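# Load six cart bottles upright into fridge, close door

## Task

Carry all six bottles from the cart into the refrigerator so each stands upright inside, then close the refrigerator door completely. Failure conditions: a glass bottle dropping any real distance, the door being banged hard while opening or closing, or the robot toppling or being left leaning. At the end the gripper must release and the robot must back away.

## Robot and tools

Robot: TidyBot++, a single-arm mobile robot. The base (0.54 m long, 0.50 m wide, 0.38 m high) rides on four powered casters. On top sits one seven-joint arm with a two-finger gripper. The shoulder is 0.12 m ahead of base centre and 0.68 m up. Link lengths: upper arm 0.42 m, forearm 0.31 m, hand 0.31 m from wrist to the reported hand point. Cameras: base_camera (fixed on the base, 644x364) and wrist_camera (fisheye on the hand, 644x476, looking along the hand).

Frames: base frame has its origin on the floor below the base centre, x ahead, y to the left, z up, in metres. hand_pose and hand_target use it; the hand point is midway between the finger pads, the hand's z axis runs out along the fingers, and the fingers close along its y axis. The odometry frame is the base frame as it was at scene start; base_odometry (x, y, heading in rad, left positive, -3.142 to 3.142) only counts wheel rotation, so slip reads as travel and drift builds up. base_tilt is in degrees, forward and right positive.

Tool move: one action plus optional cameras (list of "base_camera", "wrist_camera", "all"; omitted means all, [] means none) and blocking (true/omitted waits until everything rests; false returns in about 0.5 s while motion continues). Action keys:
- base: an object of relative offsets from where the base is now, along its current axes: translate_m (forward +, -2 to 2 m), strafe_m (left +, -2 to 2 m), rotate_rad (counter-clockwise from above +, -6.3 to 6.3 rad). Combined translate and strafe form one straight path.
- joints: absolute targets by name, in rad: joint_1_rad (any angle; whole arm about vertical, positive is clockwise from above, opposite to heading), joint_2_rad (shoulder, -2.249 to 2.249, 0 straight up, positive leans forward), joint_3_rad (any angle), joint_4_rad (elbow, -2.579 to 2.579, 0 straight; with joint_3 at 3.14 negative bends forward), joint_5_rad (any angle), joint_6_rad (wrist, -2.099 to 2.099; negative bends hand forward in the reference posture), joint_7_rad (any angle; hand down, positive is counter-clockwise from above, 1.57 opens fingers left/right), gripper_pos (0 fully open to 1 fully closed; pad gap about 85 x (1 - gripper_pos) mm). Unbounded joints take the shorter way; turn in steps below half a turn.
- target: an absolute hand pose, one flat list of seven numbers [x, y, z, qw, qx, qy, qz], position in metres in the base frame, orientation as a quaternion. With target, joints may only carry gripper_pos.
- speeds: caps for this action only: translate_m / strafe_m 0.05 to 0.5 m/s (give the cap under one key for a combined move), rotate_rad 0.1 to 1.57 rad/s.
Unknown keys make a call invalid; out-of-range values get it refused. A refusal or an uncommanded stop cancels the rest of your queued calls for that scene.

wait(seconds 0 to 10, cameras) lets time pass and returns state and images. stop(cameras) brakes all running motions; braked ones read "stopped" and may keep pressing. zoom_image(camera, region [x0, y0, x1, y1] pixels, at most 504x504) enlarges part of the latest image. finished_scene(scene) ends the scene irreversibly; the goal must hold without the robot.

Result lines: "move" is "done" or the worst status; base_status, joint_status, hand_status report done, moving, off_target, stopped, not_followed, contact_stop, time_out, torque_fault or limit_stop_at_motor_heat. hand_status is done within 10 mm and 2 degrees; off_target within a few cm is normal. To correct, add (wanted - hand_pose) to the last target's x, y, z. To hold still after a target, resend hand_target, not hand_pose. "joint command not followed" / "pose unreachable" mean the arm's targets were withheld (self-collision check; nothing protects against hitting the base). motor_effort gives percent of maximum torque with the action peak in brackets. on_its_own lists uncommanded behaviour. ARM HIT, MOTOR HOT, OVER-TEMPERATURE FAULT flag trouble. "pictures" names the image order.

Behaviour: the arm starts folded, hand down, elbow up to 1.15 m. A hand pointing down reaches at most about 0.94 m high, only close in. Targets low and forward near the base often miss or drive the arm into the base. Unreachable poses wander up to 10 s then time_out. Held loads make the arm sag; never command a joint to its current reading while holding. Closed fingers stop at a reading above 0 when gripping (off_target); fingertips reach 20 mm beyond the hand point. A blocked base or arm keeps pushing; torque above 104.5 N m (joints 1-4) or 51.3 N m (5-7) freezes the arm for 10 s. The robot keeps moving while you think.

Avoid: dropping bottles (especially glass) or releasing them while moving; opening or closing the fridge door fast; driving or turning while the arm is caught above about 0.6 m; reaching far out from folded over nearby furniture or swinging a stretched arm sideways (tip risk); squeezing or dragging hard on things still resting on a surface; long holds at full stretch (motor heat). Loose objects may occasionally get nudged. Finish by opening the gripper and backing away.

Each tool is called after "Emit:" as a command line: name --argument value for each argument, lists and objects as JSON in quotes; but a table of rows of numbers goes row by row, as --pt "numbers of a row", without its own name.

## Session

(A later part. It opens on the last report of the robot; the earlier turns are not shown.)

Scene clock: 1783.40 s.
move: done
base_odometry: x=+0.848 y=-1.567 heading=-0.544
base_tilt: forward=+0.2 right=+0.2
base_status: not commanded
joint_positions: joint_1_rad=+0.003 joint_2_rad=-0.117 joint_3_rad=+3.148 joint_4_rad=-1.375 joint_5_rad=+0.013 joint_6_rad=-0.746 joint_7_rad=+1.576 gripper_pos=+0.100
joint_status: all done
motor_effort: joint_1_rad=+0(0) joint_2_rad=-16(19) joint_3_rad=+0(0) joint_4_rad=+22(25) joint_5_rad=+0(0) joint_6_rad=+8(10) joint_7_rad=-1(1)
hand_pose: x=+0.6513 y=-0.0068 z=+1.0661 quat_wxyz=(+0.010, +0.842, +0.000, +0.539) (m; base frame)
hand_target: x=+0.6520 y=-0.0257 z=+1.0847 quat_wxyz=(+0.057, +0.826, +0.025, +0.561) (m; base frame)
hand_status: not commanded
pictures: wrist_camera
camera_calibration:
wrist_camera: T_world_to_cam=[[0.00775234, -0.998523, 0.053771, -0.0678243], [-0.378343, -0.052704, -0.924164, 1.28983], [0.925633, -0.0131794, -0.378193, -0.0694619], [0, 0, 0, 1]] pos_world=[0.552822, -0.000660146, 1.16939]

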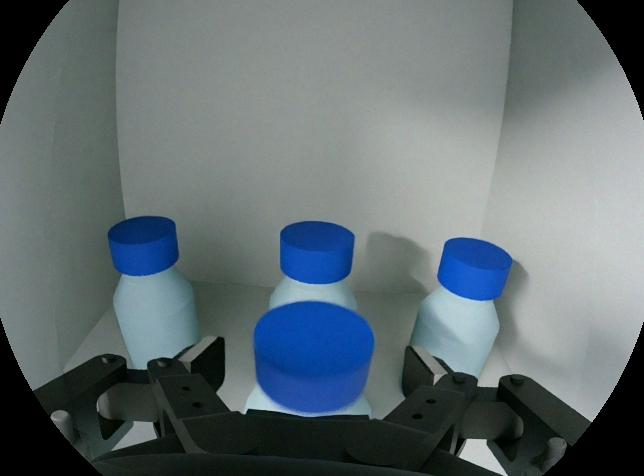

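Emit:
move --base '{"translate_m": -0.09}' --speeds '{"translate_m": 0.25}' --joints '{"joint_2_rad": -0.03, "joint_4_rad": -1.106, "joint_6_rad": -1.05}' --cameras '["wrist_camera"]'

Emit:
move --base '{"translate_m": -0.38}' --speeds '{"translate_m": 0.5}' --joints '{"joint_2_rad": -0.45, "joint_4_rad": -1.43, "joint_6_rad": -1.2}' --cameras '["wrist_camera"]'

Scene clock: 1876.90 s.
move: done
base_odometry: x=+0.771 y=-1.520 heading=-0.544
base_tilt: forward=+0.2 right=+0.1
base_status: done
joint_positions: joint_1_rad=+0.004 joint_2_rad=-0.035 joint_3_rad=+3.148 joint_4_rad=-1.118 joint_5_rad=+0.013 joint_6_rad=-0.980 joint_7_rad=+1.576 gripper_pos=+0.100
joint_status: all done
motor_effort: joint_1_rad=+0(2) joint_2_rad=-17(20) joint_3_rad=+0(2) joint_4_rad=+21(24) joint_5_rad=+0(1) joint_6_rad=+8(9) joint_7_rad=-1(1)
hand_pose: x=+0.6563 y=-0.0075 z=+1.1027 quat_wxyz=(+0.010, +0.858, -0.002, +0.514) (m; base frame)
hand_target: x=+0.6468 y=-0.0300 z=+1.0880 quat_wxyz=(+0.055, +0.873, +0.017, +0.484) (m; base frame)
hand_status: not commanded
pictures: wrist_camera
camera_calibration:
wrist_camera: T_world_to_cam=[[0.00784362, -0.9986, 0.0523048, -0.0689011], [-0.432458, -0.0505495, -0.900236, 1.3346], [0.90162, -0.0155586, -0.432249, 0.0151548], [0, 0, 0, 1]] pos_world=[0.564036, -0.00110546, 1.21161]

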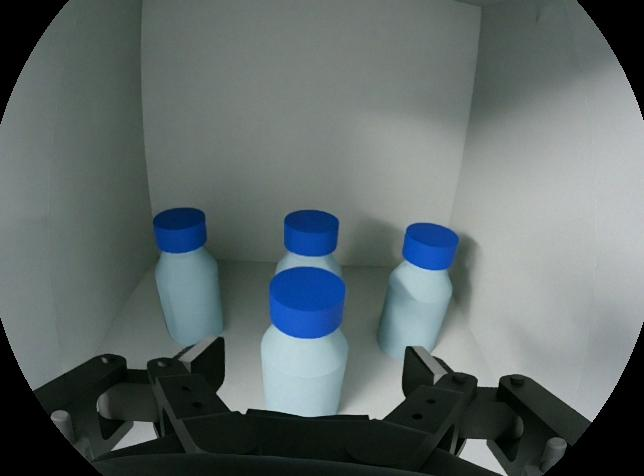

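Scene clock: 1879.07 s.
move: done
base_odometry: x=+0.446 y=-1.323 heading=-0.544
base_tilt: forward=+0.2 right=+0.2
base_status: done
joint_positions: joint_1_rad=+0.004 joint_2_rad=-0.460 joint_3_rad=+3.148 joint_4_rad=-1.402 joint_5_rad=+0.013 joint_6_rad=-1.132 joint_7_rad=+1.576 gripper_pos=+0.100
joint_status: all done
motor_effort: joint_1_rad=+0(1) joint_2_rad=-1(23) joint_3_rad=+0(1) joint_4_rad=+20(22) joint_5_rad=+0(1) joint_6_rad=+8(9) joint_7_rad=-1(1)
hand_pose: x=+0.4593 y=-0.0066 z=+1.0932 quat_wxyz=(+0.009, +0.861, -0.003, +0.508) (m; base frame)
hand_target: x=+0.4515 y=-0.0267 z=+1.0581 quat_wxyz=(+0.052, +0.886, +0.014, +0.460) (m; base frame)
hand_status: not commanded
pictures: wrist_camera
camera_calibration:
wrist_camera: T_world_to_cam=[[0.00749448, -0.998798, 0.048443, -0.0616492], [-0.443642, -0.0467367, -0.894985, 1.24033], [0.896173, -0.0147839, -0.443459, 0.203426], [0, 0, 0, 1]] pos_world=[0.368419, -0.000598715, 1.20327]

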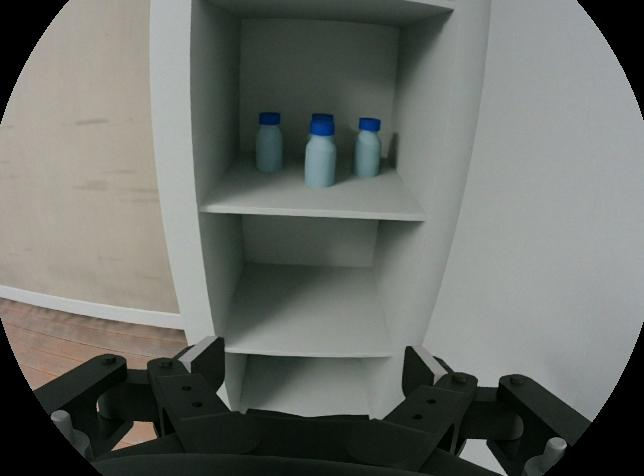

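Emit:
move --base '{"translate_m": -0.246, "strafe_m": -0.262, "rotate_rad": -2.392}' --speeds '{"translate_m": 0.5, "rotate_rad": 0.8}' --cameras '["base_camera", "wrist_camera"]'

Scene clock: 1892.70 s.
move: done
base_odometry: x=+0.100 y=-1.420 heading=-2.935
base_tilt: forward=+0.2 right=+0.1
base_status: done
joint_positions: joint_1_rad=+0.019 joint_2_rad=-0.450 joint_3_rad=+3.153 joint_4_rad=-1.405 joint_5_rad=+0.049 joint_6_rad=-1.140 joint_7_rad=+1.576 gripper_pos=+0.100
joint_status: not commanded
motor_effort: joint_1_rad=+0(19) joint_2_rad=-2(5) joint_3_rad=+0(27) joint_4_rad=+19(20) joint_5_rad=+0(26) joint_6_rad=+7(9) joint_7_rad=-1(1)
hand_pose: x=+0.4616 y=-0.0245 z=+1.0866 quat_wxyz=(+0.031, +0.866, -0.014, +0.499) (m; base frame)
hand_target: x=+0.4515 y=-0.0267 z=+1.0581 quat_wxyz=(+0.052, +0.886, +0.014, +0.460) (m; base frame)
hand_status: not commanded
pictures: base_camera, wrist_camera
camera_calibration:
wrist_camera: T_world_to_cam=[[-0.0320032, -0.996648, 0.075294, -0.0900526], [-0.46415, -0.0518973, -0.884235, 1.23228], [0.885178, -0.063246, -0.460933, 0.221014], [0, 0, 0, 1]] pos_world=[0.373445, -0.0118203, 1.19828]

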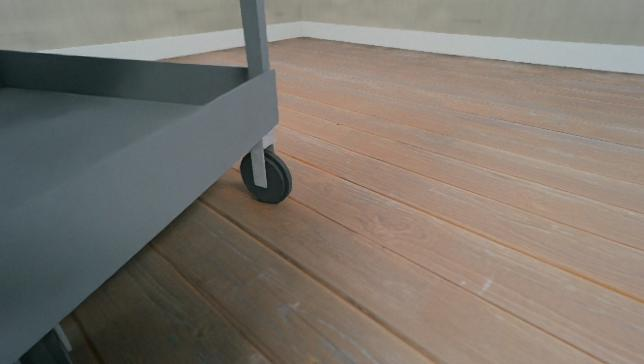

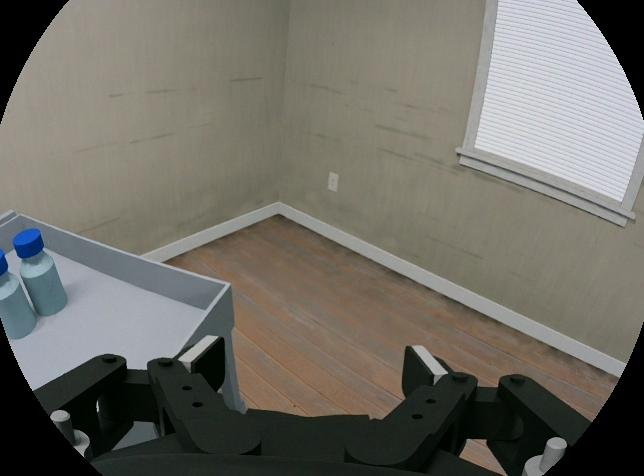

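Emit:
move --joints '{"joint_1_rad": -1.6}' --cameras '["wrist_camera"]'

Scene clock: 1925.40 s.
move: done
base_odometry: x=+0.100 y=-1.420 heading=-2.935
base_tilt: forward=+0.2 right=+0.1
base_status: not commanded
joint_positions: joint_1_rad=-1.574 joint_2_rad=-0.450 joint_3_rad=+3.152 joint_4_rad=-1.405 joint_5_rad=+0.049 joint_6_rad=-1.140 joint_7_rad=+1.576 gripper_pos=+0.100
joint_status: all done
motor_effort: joint_1_rad=+0(1) joint_2_rad=-2(3) joint_3_rad=+0(1) joint_4_rad=+19(20) joint_5_rad=+0(1) joint_6_rad=+7(8) joint_7_rad=+0(1)
hand_pose: x=+0.1353 y=+0.3431 z=+1.0866 quat_wxyz=(-0.335, +0.615, +0.610, +0.371) (m; base frame)
hand_target: x=+0.1286 y=+0.3334 z=+1.0581 quat_wxyz=(-0.298, +0.600, +0.652, +0.355) (m; base frame)
hand_status: not commanded
pictures: wrist_camera
camera_calibration:
wrist_camera: T_world_to_cam=[[0.997103, -0.00868461, 0.0755615, -0.212698], [0.062976, -0.462808, -0.884219, 1.16954], [0.0426495, 0.886416, -0.46092, 0.321271], [0, 0, 0, 1]] pos_world=[0.124727, 0.254645, 1.19828]

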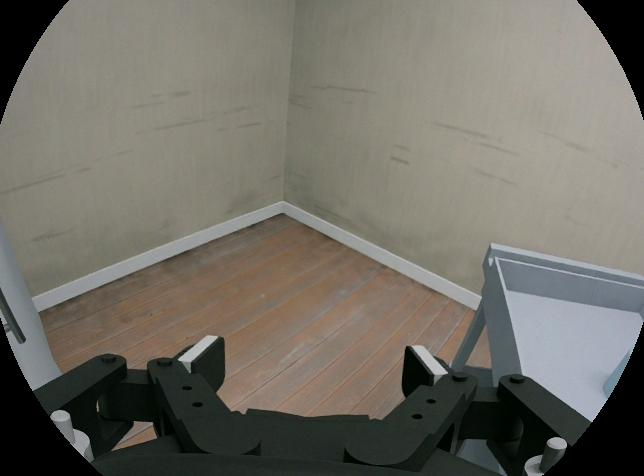

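Emit:
zoom_image --camera "wrist_camera" --region '[0, 200, 160, 440]'

Scaled by 2.100.

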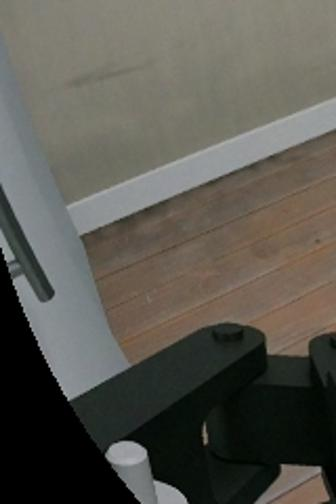

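Emit:
move --base '{"translate_m": -0.028, "strafe_m": 0.46}' --speeds '{"strafe_m": 0.4}' --joints '{"joint_1_rad": 0.022, "joint_5_rad": -0.06}' --cameras '["base_camera", "wrist_camera"]'

Scene clock: 1983.47 s.
move: done
base_odometry: x=+0.221 y=-1.865 heading=-2.936
base_tilt: forward=+0.2 right=+0.2
base_status: done
joint_positions: joint_1_rad=-0.004 joint_2_rad=-0.448 joint_3_rad=+3.150 joint_4_rad=-1.405 joint_5_rad=+0.009 joint_6_rad=-1.140 joint_7_rad=+1.576 gripper_pos=+0.100
joint_status: all done
motor_effort: joint_1_rad=+0(1) joint_2_rad=-1(4) joint_3_rad=+0(2) joint_4_rad=+19(20) joint_5_rad=+0(1) joint_6_rad=+7(8) joint_7_rad=-1(1)
hand_pose: x=+0.4628 y=-0.0042 z=+1.0858 quat_wxyz=(+0.005, +0.867, -0.001, +0.499) (m; base frame)
hand_target: x=+0.4525 y=+0.0095 z=+1.0582 quat_wxyz=(-0.010, +0.886, +0.020, +0.463) (m; base frame)
hand_status: not commanded
pictures: base_camera, wrist_camera
camera_calibration:
wrist_camera: T_world_to_cam=[[0.0159317, -0.998912, 0.043818, -0.057775], [-0.462607, -0.0462151, -0.885358, 1.23371], [0.886421, -0.00616522, -0.46284, 0.222622], [0, 0, 0, 1]] pos_world=[0.374306, 0.000676287, 1.19784]

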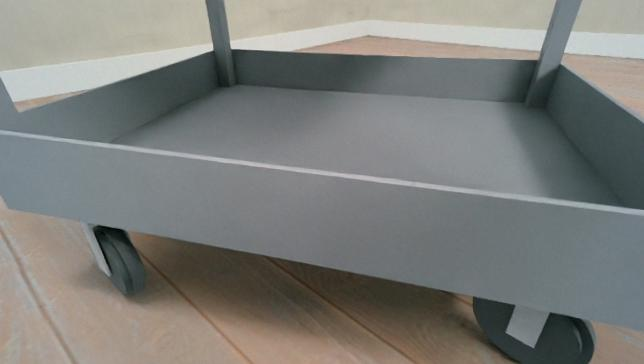

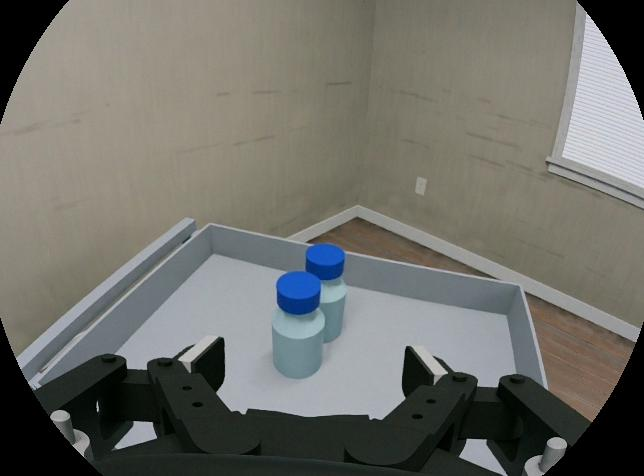

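Emit:
zoom_image --camera "wrist_camera" --region '[240, 220, 380, 390]'

Scaled by 2.965.

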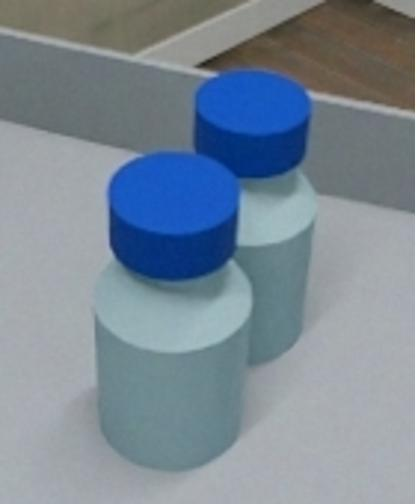

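Emit:
move --base '{"strafe_m": 0.019}' --speeds '{"strafe_m": 0.2}' --joints '{"joint_2_rad": -0.03, "joint_4_rad": -1.106, "joint_6_rad": -0.93, "gripper_pos": 0.1}' --cameras '["wrist_camera"]'

Emit:
zoom_image --camera "wrist_camera" --region '[200, 250, 440, 476]'

Scene clock: 2006.97 s.
move: done
base_odometry: x=+0.225 y=-1.883 heading=-2.936
base_tilt: forward=+0.2 right=+0.1
base_status: done
joint_positions: joint_1_rad=-0.003 joint_2_rad=-0.026 joint_3_rad=+3.144 joint_4_rad=-1.124 joint_5_rad=+0.003 joint_6_rad=-0.988 joint_7_rad=+1.576 gripper_pos=+0.100
joint_status: all done
motor_effort: joint_1_rad=+0(1) joint_2_rad=-17(21) joint_3_rad=+0(2) joint_4_rad=+21(22) joint_5_rad=+0(1) joint_6_rad=+7(9) joint_7_rad=-1(1)
hand_pose: x=+0.6589 y=+0.0007 z=+1.0926 quat_wxyz=(+0.003, +0.864, +0.003, +0.504) (m; base frame)
hand_target: x=+0.6654 y=+0.0020 z=+1.1208 quat_wxyz=(-0.005, +0.843, +0.014, +0.538) (m; base frame)
hand_status: not commanded
pictures: wrist_camera
camera_calibration:
wrist_camera: T_world_to_cam=[[0.0238882, -0.998777, 0.0432948, -0.0609272], [-0.451697, -0.0494177, -0.890802, 1.32941], [0.891852, 0.00172358, -0.452325, 0.0368864], [0, 0, 0, 1]] pos_world=[0.569048, 0.00478011, 1.20356]

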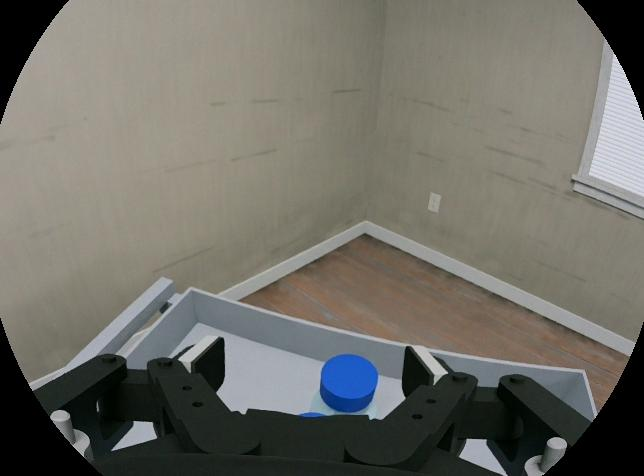

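Scaled by 2.100.

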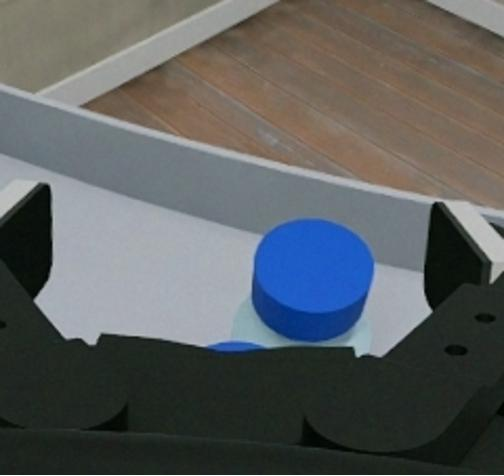

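Emit:
move --joints '{"joint_2_rad": -0.135, "joint_4_rad": -1.8, "joint_6_rad": -0.35, "gripper_pos": 0.14}' --cameras '["wrist_camera"]'

Scene clock: 2017.97 s.
move: done
base_odometry: x=+0.225 y=-1.883 heading=-2.936
base_tilt: forward=+0.2 right=+0.1
base_status: not commanded
joint_positions: joint_1_rad=-0.003 joint_2_rad=-0.119 joint_3_rad=+3.144 joint_4_rad=-1.773 joint_5_rad=+0.003 joint_6_rad=-0.409 joint_7_rad=+1.576 gripper_pos=+0.140
joint_status: all done
motor_effort: joint_1_rad=+0(0) joint_2_rad=-16(19) joint_3_rad=+1(1) joint_4_rad=+23(24) joint_5_rad=+0(0) joint_6_rad=+7(9) joint_7_rad=-1(1)
hand_pose: x=+0.6568 y=+0.0011 z=+0.9268 quat_wxyz=(+0.002, +0.858, +0.003, +0.514) (m; base frame)
hand_target: x=+0.6565 y=-0.0064 z=+0.9356 quat_wxyz=(+0.000, +0.845, -0.002, +0.534) (m; base frame)
hand_status: not commanded
pictures: wrist_camera
camera_calibration:
wrist_camera: T_world_to_cam=[[0.0244809, -0.998734, 0.0439376, -0.0543353], [-0.430983, -0.0502005, -0.900963, 1.17662], [0.902028, 0.00312003, -0.431666, -0.0620435], [0, 0, 0, 1]] pos_world=[0.564396, 0.0049938, 1.03569]

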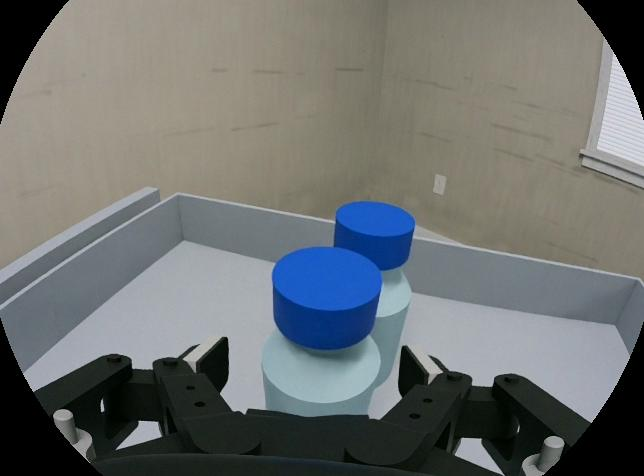

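Emit:
move --base '{"translate_m": 0.047, "strafe_m": -0.002}' --speeds '{"translate_m": 0.1}' --cameras '["wrist_camera"]'

Scene clock: 2050.60 s.
move: done
base_odometry: x=+0.179 y=-1.891 heading=-2.936
base_tilt: forward=+0.2 right=+0.1
base_status: done
joint_positions: joint_1_rad=-0.002 joint_2_rad=-0.128 joint_3_rad=+3.144 joint_4_rad=-1.774 joint_5_rad=+0.003 joint_6_rad=-0.405 joint_7_rad=+1.576 gripper_pos=+0.140
joint_status: not commanded
motor_effort: joint_1_rad=+0(1) joint_2_rad=-17(19) joint_3_rad=+0(1) joint_4_rad=+23(23) joint_5_rad=+0(0) joint_6_rad=+7(8) joint_7_rad=-1(1)
hand_pose: x=+0.6549 y=+0.0010 z=+0.9321 quat_wxyz=(+0.002, +0.855, +0.003, +0.519) (m; base frame)
hand_target: x=+0.6565 y=-0.0064 z=+0.9356 quat_wxyz=(+0.000, +0.845, -0.002, +0.534) (m; base frame)
hand_status: not commanded
pictures: wrist_camera
camera_calibration:
wrist_camera: T_world_to_cam=[[0.0237423, -0.998741, 0.0441936, -0.0544035], [-0.420476, -0.050082, -0.90592, 1.17826], [0.906993, 0.00292629, -0.421135, -0.0710868], [0, 0, 0, 1]] pos_world=[0.561199, 0.00488293, 1.03988]

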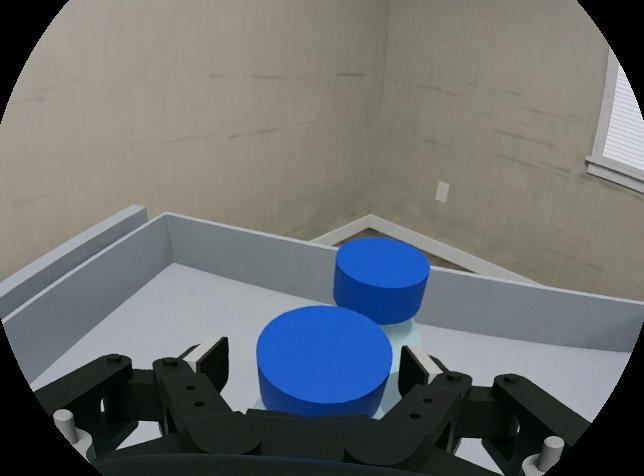

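Emit:
move --base '{"translate_m": -0.004, "strafe_m": -0.004}' --joints '{"gripper_pos": 0.6}' --cameras '["wrist_camera"]'

Scene clock: 2058.97 s.
move: off_target
base_odometry: x=+0.182 y=-1.886 heading=-2.936
base_tilt: forward=+0.2 right=+0.1
base_status: done
joint_positions: joint_1_rad=+0.000 joint_2_rad=-0.130 joint_3_rad=+3.144 joint_4_rad=-1.774 joint_5_rad=+0.002 joint_6_rad=-0.405 joint_7_rad=+1.576 gripper_pos=+0.439
joint_status: gripper_pos off_target (ended at +0.439, target +0.600)
motor_effort: joint_1_rad=+0(2) joint_2_rad=-16(19) joint_3_rad=-1(2) joint_4_rad=+23(23) joint_5_rad=+0(1) joint_6_rad=+8(8) joint_7_rad=+0(1)
hand_pose: x=+0.6544 y=-0.0002 z=+0.9330 quat_wxyz=(+0.003, +0.854, +0.002, +0.520) (m; base frame)
hand_target: x=+0.6565 y=-0.0064 z=+0.9356 quat_wxyz=(+0.000, +0.845, -0.002, +0.534) (m; base frame)
hand_status: not commanded
pictures: wrist_camera
camera_calibration:
wrist_camera: T_world_to_cam=[[0.0213396, -0.998827, 0.0434764, -0.0533216], [-0.418681, -0.0484176, -0.906842, 1.17856], [0.907883, 0.0011489, -0.419223, -0.0725994], [0, 0, 0, 1]] pos_world=[0.560489, 0.00388725, 1.04065]

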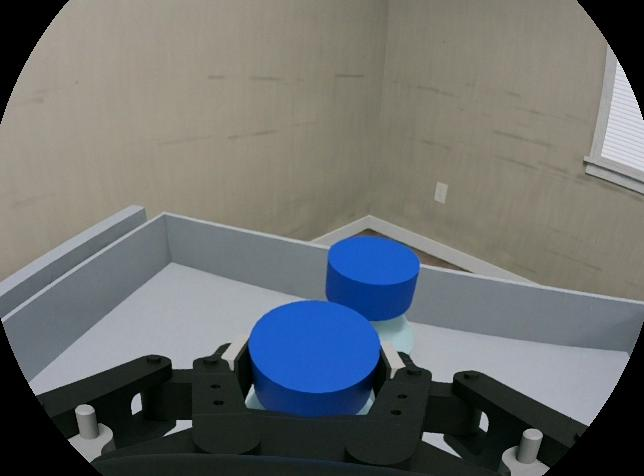

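Emit:
move --joints '{"joint_4_rad": -1.763, "joint_6_rad": -0.464}' --cameras '[]'

Emit:
move --joints '{"joint_4_rad": -1.4, "joint_6_rad": -0.83}' --cameras '["wrist_camera"]'

Emit:
move --joints '{"joint_2_rad": -0.455, "joint_4_rad": -1.415, "joint_6_rad": -1.185}' --cameras '["wrist_camera"]'

Scene clock: 2080.10 s.
move: done
base_odometry: x=+0.182 y=-1.886 heading=-2.936
base_tilt: forward=+0.2 right=+0.1
base_status: not commanded
joint_positions: joint_1_rad=+0.000 joint_2_rad=-0.130 joint_3_rad=+3.144 joint_4_rad=-1.758 joint_5_rad=+0.002 joint_6_rad=-0.438 joint_7_rad=+1.576 gripper_pos=+0.439
joint_status: all done
motor_effort: joint_1_rad=+0(0) joint_2_rad=-16(18) joint_3_rad=+0(0) joint_4_rad=+22(24) joint_5_rad=+0(1) joint_6_rad=+6(8) joint_7_rad=+0(1)
hand_pose: x=+0.6522 y=-0.0002 z=+0.9333 quat_wxyz=(+0.003, +0.859, +0.002, +0.512) (m; base frame)
hand_target: x=+0.6463 y=-0.0042 z=+0.9260 quat_wxyz=(-0.002, +0.865, +0.000, +0.501) (m; base frame)
hand_status: not commanded
pictures: none
No camera images: "cameras" was empty.

Scene clock: 2081.63 s.
move: done
base_odometry: x=+0.182 y=-1.886 heading=-2.936
base_tilt: forward=+0.2 right=+0.2
base_status: not commanded
joint_positions: joint_1_rad=+0.000 joint_2_rad=-0.118 joint_3_rad=+3.144 joint_4_rad=-1.432 joint_5_rad=+0.002 joint_6_rad=-0.776 joint_7_rad=+1.576 gripper_pos=+0.439
joint_status: all done
motor_effort: joint_1_rad=+0(0) joint_2_rad=-19(22) joint_3_rad=+0(1) joint_4_rad=+26(28) joint_5_rad=+0(0) joint_6_rad=+10(11) joint_7_rad=-1(1)
hand_pose: x=+0.6439 y=-0.0004 z=+1.0248 quat_wxyz=(+0.003, +0.865, +0.002, +0.502) (m; base frame)
hand_target: x=+0.6318 y=+0.0016 z=+1.0380 quat_wxyz=(-0.007, +0.866, +0.010, +0.500) (m; base frame)
hand_status: not commanded
pictures: wrist_camera
camera_calibration:
wrist_camera: T_world_to_cam=[[0.0223849, -0.998849, 0.042426, -0.0568827], [-0.456505, -0.0479665, -0.888427, 1.26282], [0.889439, 0.000519657, -0.457053, 0.0260084], [0, 0, 0, 1]] pos_world=[0.554626, 0.0037425, 1.13623]

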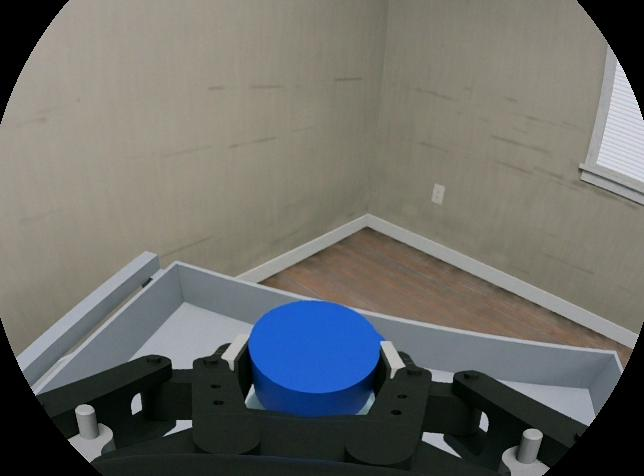

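Scene clock: 2083.23 s.
move: done
base_odometry: x=+0.182 y=-1.886 heading=-2.936
base_tilt: forward=+0.2 right=+0.1
base_status: not commanded
joint_positions: joint_1_rad=+0.000 joint_2_rad=-0.447 joint_3_rad=+3.144 joint_4_rad=-1.432 joint_5_rad=+0.002 joint_6_rad=-1.131 joint_7_rad=+1.576 gripper_pos=+0.439
joint_status: all done
motor_effort: joint_1_rad=+0(0) joint_2_rad=-4(22) joint_3_rad=+0(1) joint_4_rad=+23(27) joint_5_rad=+0(1) joint_6_rad=+9(11) joint_7_rad=-1(1)
hand_pose: x=+0.4653 y=-0.0004 z=+1.0732 quat_wxyz=(+0.002, +0.872, +0.001, +0.490) (m; base frame)
hand_target: x=+0.4531 y=+0.0094 z=+1.0715 quat_wxyz=(-0.009, +0.878, +0.020, +0.479) (m; base frame)
hand_status: not commanded
pictures: wrist_camera
camera_calibration:
wrist_camera: T_world_to_cam=[[0.0230688, -0.998908, 0.0406335, -0.053338], [-0.479927, -0.0467199, -0.876063, 1.22202], [0.877005, 0.000708619, -0.480481, 0.237906], [0, 0, 0, 1]] pos_world=[0.379065, 0.0036441, 1.18704]

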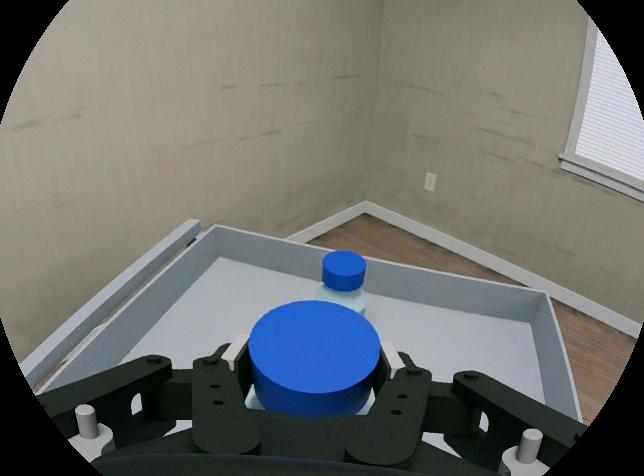

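Emit:
move --base '{"translate_m": -0.019, "strafe_m": -0.492}' --speeds '{"strafe_m": 0.45}' --cameras '[]'

Emit:
move --base '{"translate_m": -0.27, "strafe_m": -0.084, "rotate_rad": 2.392}' --speeds '{"translate_m": 0.4, "rotate_rad": 0.8}' --cameras '["base_camera", "wrist_camera"]'

Emit:
zoom_image --camera "base_camera" --region '[180, 80, 480, 160]'

Scene clock: 2098.77 s.
move: done
base_odometry: x=+0.100 y=-1.401 heading=-2.935
base_tilt: forward=+0.2 right=+0.2
base_status: done
joint_positions: joint_1_rad=+0.000 joint_2_rad=-0.447 joint_3_rad=+3.145 joint_4_rad=-1.432 joint_5_rad=+0.000 joint_6_rad=-1.134 joint_7_rad=+1.576 gripper_pos=+0.439
joint_status: not commanded
motor_effort: joint_1_rad=+0(1) joint_2_rad=-5(6) joint_3_rad=+0(3) joint_4_rad=+23(24) joint_5_rad=+0(1) joint_6_rad=+10(11) joint_7_rad=+0(1)
hand_pose: x=+0.4650 y=-0.0002 z=+1.0726 quat_wxyz=(+0.001, +0.872, +0.001, +0.489) (m; base frame)
hand_target: x=+0.4531 y=+0.0094 z=+1.0715 quat_wxyz=(-0.009, +0.878, +0.020, +0.479) (m; base frame)
hand_status: not commanded
pictures: none
No camera images: "cameras" was empty.

Scene clock: 2102.57 s.
move: done
base_odometry: x=+0.347 y=-1.263 heading=-0.544
base_tilt: forward=+0.2 right=+0.2
base_status: done
joint_positions: joint_1_rad=+0.001 joint_2_rad=-0.447 joint_3_rad=+3.145 joint_4_rad=-1.432 joint_5_rad=-0.002 joint_6_rad=-1.138 joint_7_rad=+1.576 gripper_pos=+0.439
joint_status: not commanded
motor_effort: joint_1_rad=+0(1) joint_2_rad=-4(8) joint_3_rad=+1(2) joint_4_rad=+23(24) joint_5_rad=+0(1) joint_6_rad=+10(10) joint_7_rad=-1(1)
hand_pose: x=+0.4640 y=+0.0000 z=+1.0717 quat_wxyz=(+0.001, +0.873, +0.000, +0.488) (m; base frame)
hand_target: x=+0.4531 y=+0.0094 z=+1.0715 quat_wxyz=(-0.009, +0.878, +0.020, +0.479) (m; base frame)
hand_status: not commanded
pictures: base_camera, wrist_camera
camera_calibration:
wrist_camera: T_world_to_cam=[[0.0235007, -0.999043, 0.0368853, -0.0490847], [-0.485227, -0.0436568, -0.873298, 1.21951], [0.874072, 0.00262537, -0.485789, 0.245395], [0, 0, 0, 1]] pos_world=[0.378402, 0.00355806, 1.18602]

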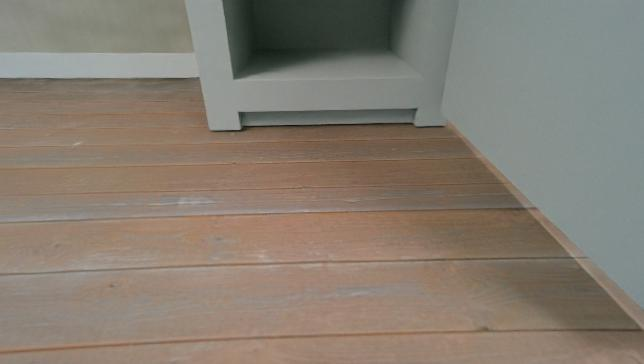

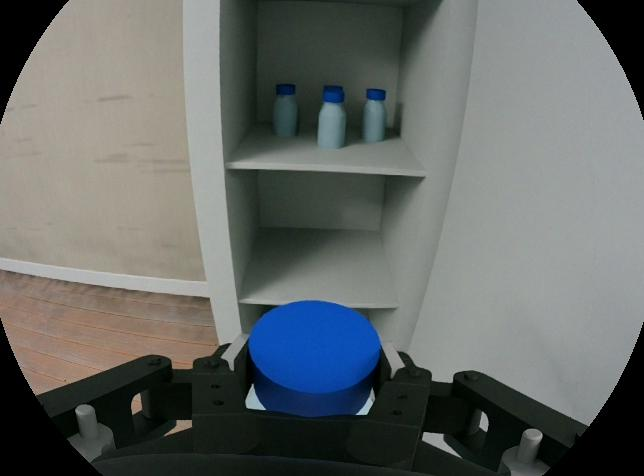

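Scaled by 1.680.

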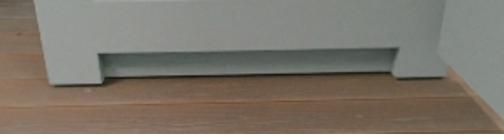

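Emit:
move --base '{"translate_m": 0.587, "strafe_m": -0.005, "rotate_rad": 0.01}' --speeds '{"translate_m": 0.35}' --joints '{"joint_1_rad": 0.262, "joint_2_rad": -0.072, "joint_4_rad": -1.084, "joint_6_rad": -0.89}' --cameras '["base_camera", "wrist_camera"]'

Scene clock: 2136.37 s.
move: done
base_odometry: x=+0.847 y=-1.571 heading=-0.533
base_tilt: forward=+0.2 right=+0.1
base_status: done
joint_positions: joint_1_rad=+0.238 joint_2_rad=-0.045 joint_3_rad=+3.145 joint_4_rad=-1.118 joint_5_rad=-0.002 joint_6_rad=-0.961 joint_7_rad=+1.576 gripper_pos=+0.439
joint_status: all done
motor_effort: joint_1_rad=+0(2) joint_2_rad=-20(26) joint_3_rad=+0(2) joint_4_rad=+24(26) joint_5_rad=+0(1) joint_6_rad=+10(13) joint_7_rad=+0(1)
hand_pose: x=+0.6396 y=-0.1261 z=+1.1133 quat_wxyz=(+0.063, +0.845, -0.100, +0.522) (m; base frame)
hand_target: x=+0.6349 y=-0.1243 z=+1.1673 quat_wxyz=(+0.066, +0.809, -0.083, +0.578) (m; base frame)
hand_status: not commanded
pictures: base_camera, wrist_camera
camera_calibration:
wrist_camera: T_world_to_cam=[[-0.215413, -0.975709, 0.0398687, -0.028286], [-0.404592, 0.0520171, -0.913017, 1.34031], [0.888765, -0.212806, -0.405969, -0.0130021], [0, 0, 0, 1]] pos_world=[0.547743, -0.100085, 1.21958]

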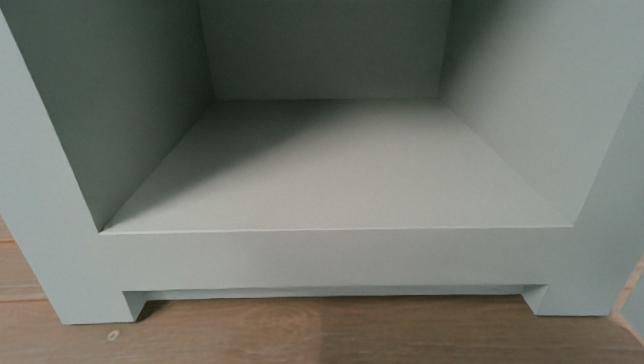

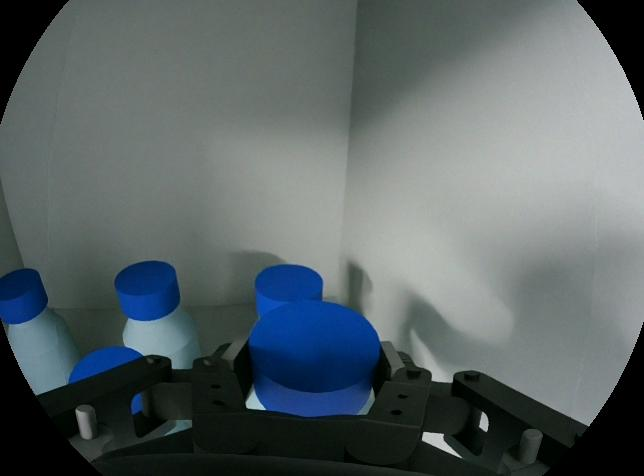

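Emit:
move --joints '{"joint_2_rad": -0.13, "joint_4_rad": -1.31, "joint_6_rad": -0.75}' --cameras '["wrist_camera"]'

Scene clock: 2161.10 s.
move: done
base_odometry: x=+0.847 y=-1.571 heading=-0.533
base_tilt: forward=+0.3 right=+0.1
base_status: not commanded
joint_positions: joint_1_rad=+0.238 joint_2_rad=-0.096 joint_3_rad=+3.145 joint_4_rad=-1.305 joint_5_rad=-0.002 joint_6_rad=-0.825 joint_7_rad=+1.576 gripper_pos=+0.439
joint_status: all done
motor_effort: joint_1_rad=+0(0) joint_2_rad=-19(22) joint_3_rad=+0(1) joint_4_rad=+26(27) joint_5_rad=+0(0) joint_6_rad=+11(12) joint_7_rad=-1(1)
hand_pose: x=+0.6361 y=-0.1254 z=+1.0727 quat_wxyz=(+0.063, +0.845, -0.100, +0.522) (m; base frame)
hand_target: x=+0.6315 y=-0.1253 z=+1.1097 quat_wxyz=(+0.065, +0.817, -0.089, +0.566) (m; base frame)
hand_status: not commanded
pictures: wrist_camera
camera_calibration:
wrist_camera: T_world_to_cam=[[-0.215666, -0.975665, 0.0395702, -0.0262058], [-0.404984, 0.0524986, -0.912815, 1.30188], [0.888525, -0.212889, -0.406451, -0.025576], [0, 0, 0, 1]] pos_world=[0.544315, -0.0993599, 1.17902]

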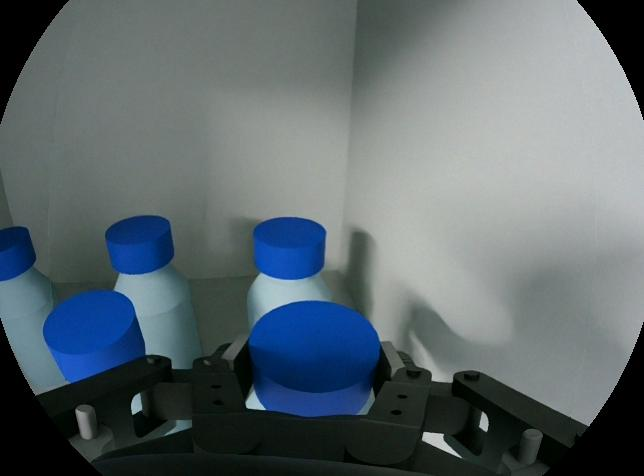

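Emit:
move --joints '{"joint_4_rad": -1.335, "joint_6_rad": -0.725}' --cameras '[]'

Emit:
move --joints '{"joint_4_rad": -1.36, "joint_6_rad": -0.71}' --cameras '["wrist_camera"]'

Emit:
move --joints '{"joint_4_rad": -1.38, "joint_6_rad": -0.70}' --cameras '[]'

Scene clock: 2175.07 s.
move: done
base_odometry: x=+0.847 y=-1.571 heading=-0.533
base_tilt: forward=+0.2 right=+0.1
base_status: not commanded
joint_positions: joint_1_rad=+0.238 joint_2_rad=-0.099 joint_3_rad=+3.145 joint_4_rad=-1.330 joint_5_rad=-0.002 joint_6_rad=-0.796 joint_7_rad=+1.576 gripper_pos=+0.439
joint_status: all done
motor_effort: joint_1_rad=+0(0) joint_2_rad=-19(21) joint_3_rad=+0(0) joint_4_rad=+26(27) joint_5_rad=+0(0) joint_6_rad=+10(11) joint_7_rad=-1(1)
hand_pose: x=+0.6383 y=-0.1259 z=+1.0683 quat_wxyz=(+0.064, +0.843, -0.100, +0.525) (m; base frame)
hand_target: x=+0.6342 y=-0.1264 z=+1.1024 quat_wxyz=(+0.065, +0.817, -0.090, +0.566) (m; base frame)
hand_status: not commanded
pictures: none
No camera images: "cameras" was empty.

Scene clock: 2175.70 s.
move: done
base_odometry: x=+0.847 y=-1.571 heading=-0.533
base_tilt: forward=+0.2 right=+0.2
base_status: not commanded
joint_positions: joint_1_rad=+0.238 joint_2_rad=-0.100 joint_3_rad=+3.145 joint_4_rad=-1.353 joint_5_rad=-0.002 joint_6_rad=-0.780 joint_7_rad=+1.576 gripper_pos=+0.439
joint_status: all done
motor_effort: joint_1_rad=+0(0) joint_2_rad=-20(21) joint_3_rad=+0(0) joint_4_rad=+26(27) joint_5_rad=+0(0) joint_6_rad=+10(11) joint_7_rad=-1(1)
hand_pose: x=+0.6393 y=-0.1262 z=+1.0602 quat_wxyz=(+0.064, +0.844, -0.100, +0.523) (m; base frame)
hand_target: x=+0.6358 y=-0.1270 z=+1.0921 quat_wxyz=(+0.064, +0.820, -0.090, +0.562) (m; base frame)
hand_status: not commanded
pictures: wrist_camera
camera_calibration:
wrist_camera: T_world_to_cam=[[-0.215844, -0.975626, 0.039571, -0.0256916], [-0.403148, 0.0521336, -0.913649, 1.29141], [0.889316, -0.213158, -0.404574, -0.0361346], [0, 0, 0, 1]] pos_world=[0.547219, -0.100094, 1.16629]

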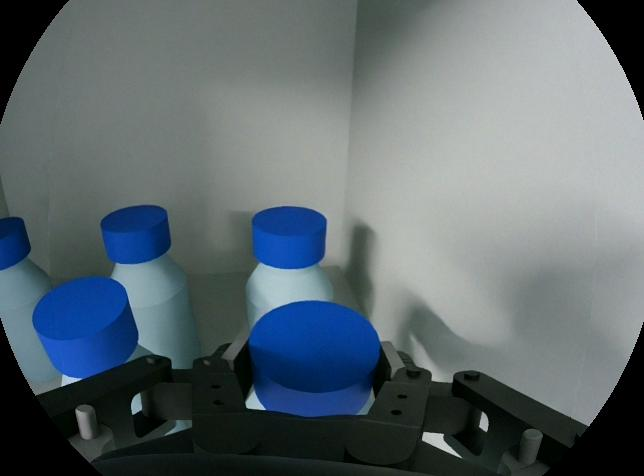

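Scene clock: 2176.27 s.
move: done
base_odometry: x=+0.847 y=-1.571 heading=-0.533
base_tilt: forward=+0.2 right=+0.1
base_status: not commanded
joint_positions: joint_1_rad=+0.238 joint_2_rad=-0.106 joint_3_rad=+3.145 joint_4_rad=-1.365 joint_5_rad=-0.002 joint_6_rad=-0.765 joint_7_rad=+1.576 gripper_pos=+0.439
joint_status: all done
motor_effort: joint_1_rad=+0(0) joint_2_rad=-18(20) joint_3_rad=+0(0) joint_4_rad=+25(26) joint_5_rad=+0(0) joint_6_rad=+9(10) joint_7_rad=-1(1)
hand_pose: x=+0.6386 y=-0.1260 z=+1.0603 quat_wxyz=(+0.064, +0.842, -0.100, +0.526) (m; base frame)
hand_target: x=+0.6366 y=-0.1274 z=+1.0833 quat_wxyz=(+0.064, +0.822, -0.091, +0.558) (m; base frame)
hand_status: not commanded
pictures: none
No camera images: "cameras" was empty.

Emit:
move --joints '{"joint_4_rad": -1.37, "gripper_pos": 0.1}' --cameras '["wrist_camera"]'

Scene clock: 2180.13 s.
move: done
base_odometry: x=+0.847 y=-1.571 heading=-0.533
base_tilt: forward=+0.2 right=+0.1
base_status: not commanded
joint_positions: joint_1_rad=+0.238 joint_2_rad=-0.119 joint_3_rad=+3.145 joint_4_rad=-1.365 joint_5_rad=-0.002 joint_6_rad=-0.751 joint_7_rad=+1.576 gripper_pos=+0.100
joint_status: all done
motor_effort: joint_1_rad=+0(0) joint_2_rad=-15(19) joint_3_rad=+0(0) joint_4_rad=+22(26) joint_5_rad=+0(0) joint_6_rad=+7(10) joint_7_rad=-1(1)
hand_pose: x=+0.6354 y=-0.1253 z=+1.0714 quat_wxyz=(+0.065, +0.835, -0.099, +0.538) (m; base frame)
hand_target: x=+0.6367 y=-0.1274 z=+1.0892 quat_wxyz=(+0.064, +0.820, -0.091, +0.562) (m; base frame)
hand_status: not commanded
pictures: wrist_camera
camera_calibration:
wrist_camera: T_world_to_cam=[[-0.217323, -0.975268, 0.0403, -0.0258914], [-0.371262, 0.0444051, -0.927466, 1.29361], [0.902738, -0.216521, -0.37173, -0.0720847], [0, 0, 0, 1]] pos_world=[0.539717, -0.0983019, 1.17403]

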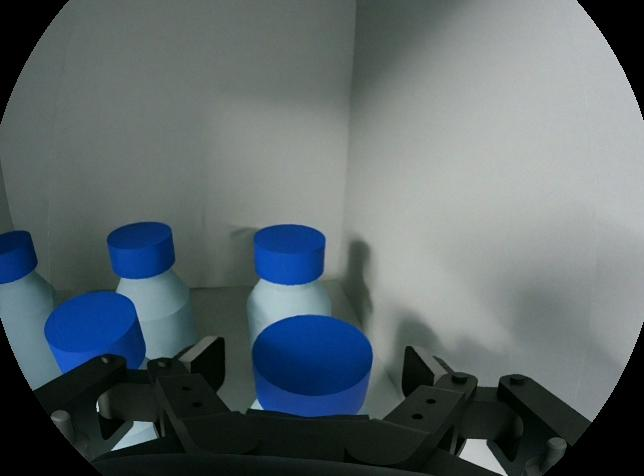

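Emit:
move --base '{"translate_m": -0.087, "strafe_m": 0.021}' --speeds '{"translate_m": 0.25}' --joints '{"joint_2_rad": -0.03, "joint_4_rad": -1.106, "joint_6_rad": -1.05}' --cameras '["wrist_camera"]'

Emit:
move --base '{"translate_m": -0.58}' --speeds '{"translate_m": 0.5}' --joints '{"joint_1_rad": 0.0, "joint_2_rad": -0.45, "joint_4_rad": -1.43, "joint_6_rad": -1.2}' --cameras '["base_camera", "wrist_camera"]'

Scene clock: 2222.63 s.
move: done
base_odometry: x=+0.782 y=-1.509 heading=-0.533
base_tilt: forward=+0.2 right=+0.2
base_status: done
joint_positions: joint_1_rad=+0.240 joint_2_rad=-0.035 joint_3_rad=+3.145 joint_4_rad=-1.118 joint_5_rad=-0.002 joint_6_rad=-0.980 joint_7_rad=+1.576 gripper_pos=+0.100
joint_status: all done
motor_effort: joint_1_rad=+0(1) joint_2_rad=-18(19) joint_3_rad=+0(1) joint_4_rad=+21(24) joint_5_rad=+0(1) joint_6_rad=+7(9) joint_7_rad=-1(1)
hand_pose: x=+0.6410 y=-0.1276 z=+1.1026 quat_wxyz=(+0.062, +0.852, -0.102, +0.510) (m; base frame)
hand_target: x=+0.6334 y=-0.1220 z=+1.0880 quat_wxyz=(+0.051, +0.869, -0.088, +0.484) (m; base frame)
hand_status: not commanded
pictures: wrist_camera
camera_calibration:
wrist_camera: T_world_to_cam=[[-0.216322, -0.975537, 0.0391481, -0.0276166], [-0.430069, 0.0592154, -0.900852, 1.33499], [0.876496, -0.211711, -0.432358, 0.0182152], [0, 0, 0, 1]] pos_world=[0.552199, -0.102137, 1.21159]

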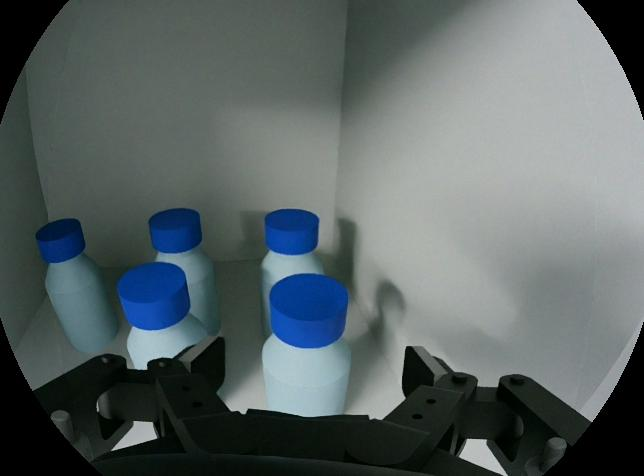

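Scene clock: 2225.17 s.
move: done
base_odometry: x=+0.283 y=-1.214 heading=-0.533
base_tilt: forward=+0.2 right=+0.1
base_status: done
joint_positions: joint_1_rad=+0.026 joint_2_rad=-0.457 joint_3_rad=+3.145 joint_4_rad=-1.403 joint_5_rad=-0.002 joint_6_rad=-1.134 joint_7_rad=+1.576 gripper_pos=+0.100
joint_status: all done
motor_effort: joint_1_rad=+0(2) joint_2_rad=-2(23) joint_3_rad=+0(2) joint_4_rad=+19(22) joint_5_rad=+0(1) joint_6_rad=+7(8) joint_7_rad=-1(1)
hand_pose: x=+0.4601 y=-0.0083 z=+1.0917 quat_wxyz=(+0.007, +0.862, -0.010, +0.506) (m; base frame)
hand_target: x=+0.4522 y=+0.0169 z=+1.0581 quat_wxyz=(-0.015, +0.886, +0.030, +0.463) (m; base frame)
hand_status: not commanded
pictures: base_camera, wrist_camera
camera_calibration:
wrist_camera: T_world_to_cam=[[-0.0025863, -0.999289, 0.0376009, -0.0468242], [-0.447831, -0.0324623, -0.893529, 1.23973], [0.894115, -0.0191498, -0.447428, 0.207255], [0, 0, 0, 1]] pos_world=[0.369757, -0.00257769, 1.20222]

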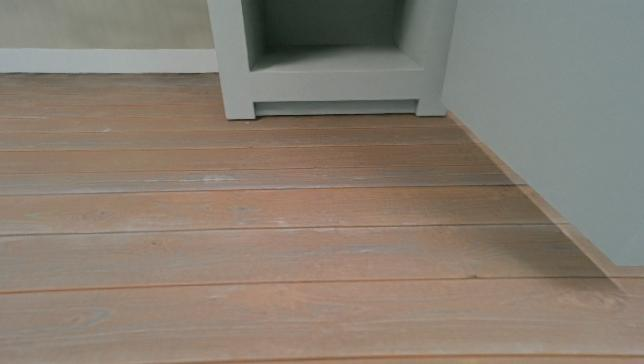

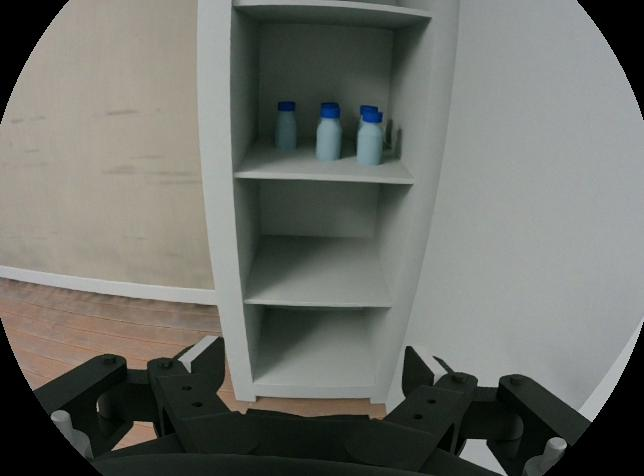

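Emit:
move --base '{"translate_m": -0.633, "strafe_m": -0.386, "rotate_rad": -1.153}' --speeds '{"translate_m": 0.5, "rotate_rad": 0.8}' --cameras '["base_camera", "wrist_camera"]'

Emit:
move --joints '{"joint_1_rad": -0.022, "joint_2_rad": -0.03, "joint_4_rad": -1.106, "joint_6_rad": -0.93}' --cameras '[]'

Emit:
move --joints '{"joint_2_rad": -0.135, "joint_4_rad": -1.8, "joint_6_rad": -0.35, "gripper_pos": 0.14}' --cameras '["wrist_camera"]'

Scene clock: 2271.70 s.
move: done
base_odometry: x=-0.459 y=-1.224 heading=-1.687
base_tilt: forward=+0.2 right=+0.1
base_status: done
joint_positions: joint_1_rad=+0.022 joint_2_rad=-0.449 joint_3_rad=+3.149 joint_4_rad=-1.405 joint_5_rad=-0.003 joint_6_rad=-1.134 joint_7_rad=+1.576 gripper_pos=+0.100
joint_status: not commanded
motor_effort: joint_1_rad=+0(1) joint_2_rad=-2(5) joint_3_rad=+1(2) joint_4_rad=+20(20) joint_5_rad=+0(1) joint_6_rad=+6(8) joint_7_rad=-1(1)
hand_pose: x=+0.4634 y=-0.0092 z=+1.0880 quat_wxyz=(+0.006, +0.865, -0.011, +0.502) (m; base frame)
hand_target: x=+0.4522 y=+0.0169 z=+1.0581 quat_wxyz=(-0.015, +0.886, +0.030, +0.463) (m; base frame)
hand_status: not commanded
pictures: base_camera, wrist_camera
camera_calibration:
wrist_camera: T_world_to_cam=[[-0.00235983, -0.999376, 0.0352464, -0.0450376], [-0.456535, -0.0302823, -0.88919, 1.2372], [0.889702, -0.0181896, -0.456179, 0.214234], [0, 0, 0, 1]] pos_world=[0.374115, -0.00364739, 1.19942]

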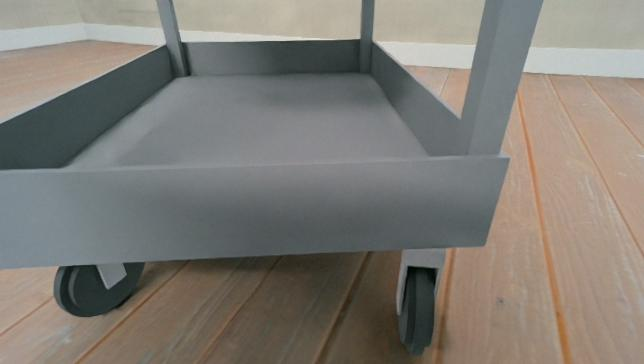

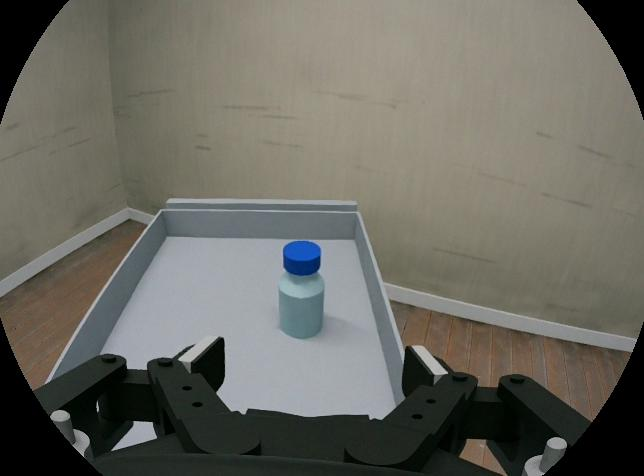

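Scene clock: 2273.50 s.
move: done
base_odometry: x=-0.459 y=-1.224 heading=-1.687
base_tilt: forward=+0.2 right=+0.1
base_status: not commanded
joint_positions: joint_1_rad=+0.004 joint_2_rad=-0.026 joint_3_rad=+3.149 joint_4_rad=-1.124 joint_5_rad=-0.003 joint_6_rad=-0.987 joint_7_rad=+1.576 gripper_pos=+0.100
joint_status: all done
motor_effort: joint_1_rad=+0(1) joint_2_rad=-18(21) joint_3_rad=+0(0) joint_4_rad=+21(22) joint_5_rad=+0(0) joint_6_rad=+7(8) joint_7_rad=-1(1)
hand_pose: x=+0.6590 y=-0.0042 z=+1.0926 quat_wxyz=(+0.003, +0.864, -0.003, +0.504) (m; base frame)
hand_target: x=+0.6648 y=+0.0261 z=+1.1208 quat_wxyz=(-0.017, +0.842, +0.033, +0.538) (m; base frame)
hand_status: not commanded
pictures: none
No camera images: "cameras" was empty.

Scene clock: 2275.73 s.
move: done
base_odometry: x=-0.459 y=-1.224 heading=-1.687
base_tilt: forward=+0.2 right=+0.2
base_status: not commanded
joint_positions: joint_1_rad=+0.004 joint_2_rad=-0.119 joint_3_rad=+3.149 joint_4_rad=-1.773 joint_5_rad=-0.003 joint_6_rad=-0.409 joint_7_rad=+1.576 gripper_pos=+0.140
joint_status: all done
motor_effort: joint_1_rad=+0(0) joint_2_rad=-16(19) joint_3_rad=+0(0) joint_4_rad=+22(24) joint_5_rad=+0(0) joint_6_rad=+7(8) joint_7_rad=+0(1)
hand_pose: x=+0.6568 y=-0.0047 z=+0.9268 quat_wxyz=(+0.003, +0.858, -0.004, +0.514) (m; base frame)
hand_target: x=+0.6563 y=+0.0173 z=+0.9356 quat_wxyz=(-0.011, +0.845, +0.017, +0.534) (m; base frame)
hand_status: not commanded
pictures: wrist_camera
camera_calibration:
wrist_camera: T_world_to_cam=[[0.0122457, -0.999214, 0.0377148, -0.0463062], [-0.431502, -0.0393056, -0.901255, 1.17701], [0.902029, -0.0052375, -0.431644, -0.0621183], [0, 0, 0, 1]] pos_world=[0.564484, -0.000331827, 1.03572]

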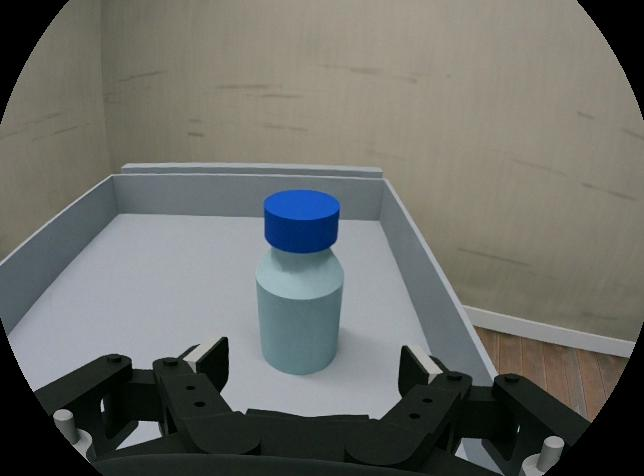

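Emit:
zoom_image --camera "wrist_camera" --region '[240, 170, 370, 280]'

Scaled by 3.877.

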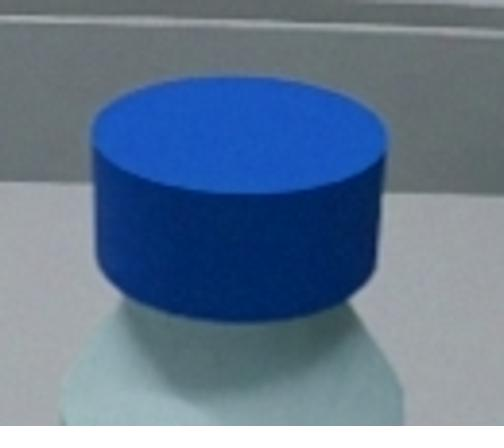

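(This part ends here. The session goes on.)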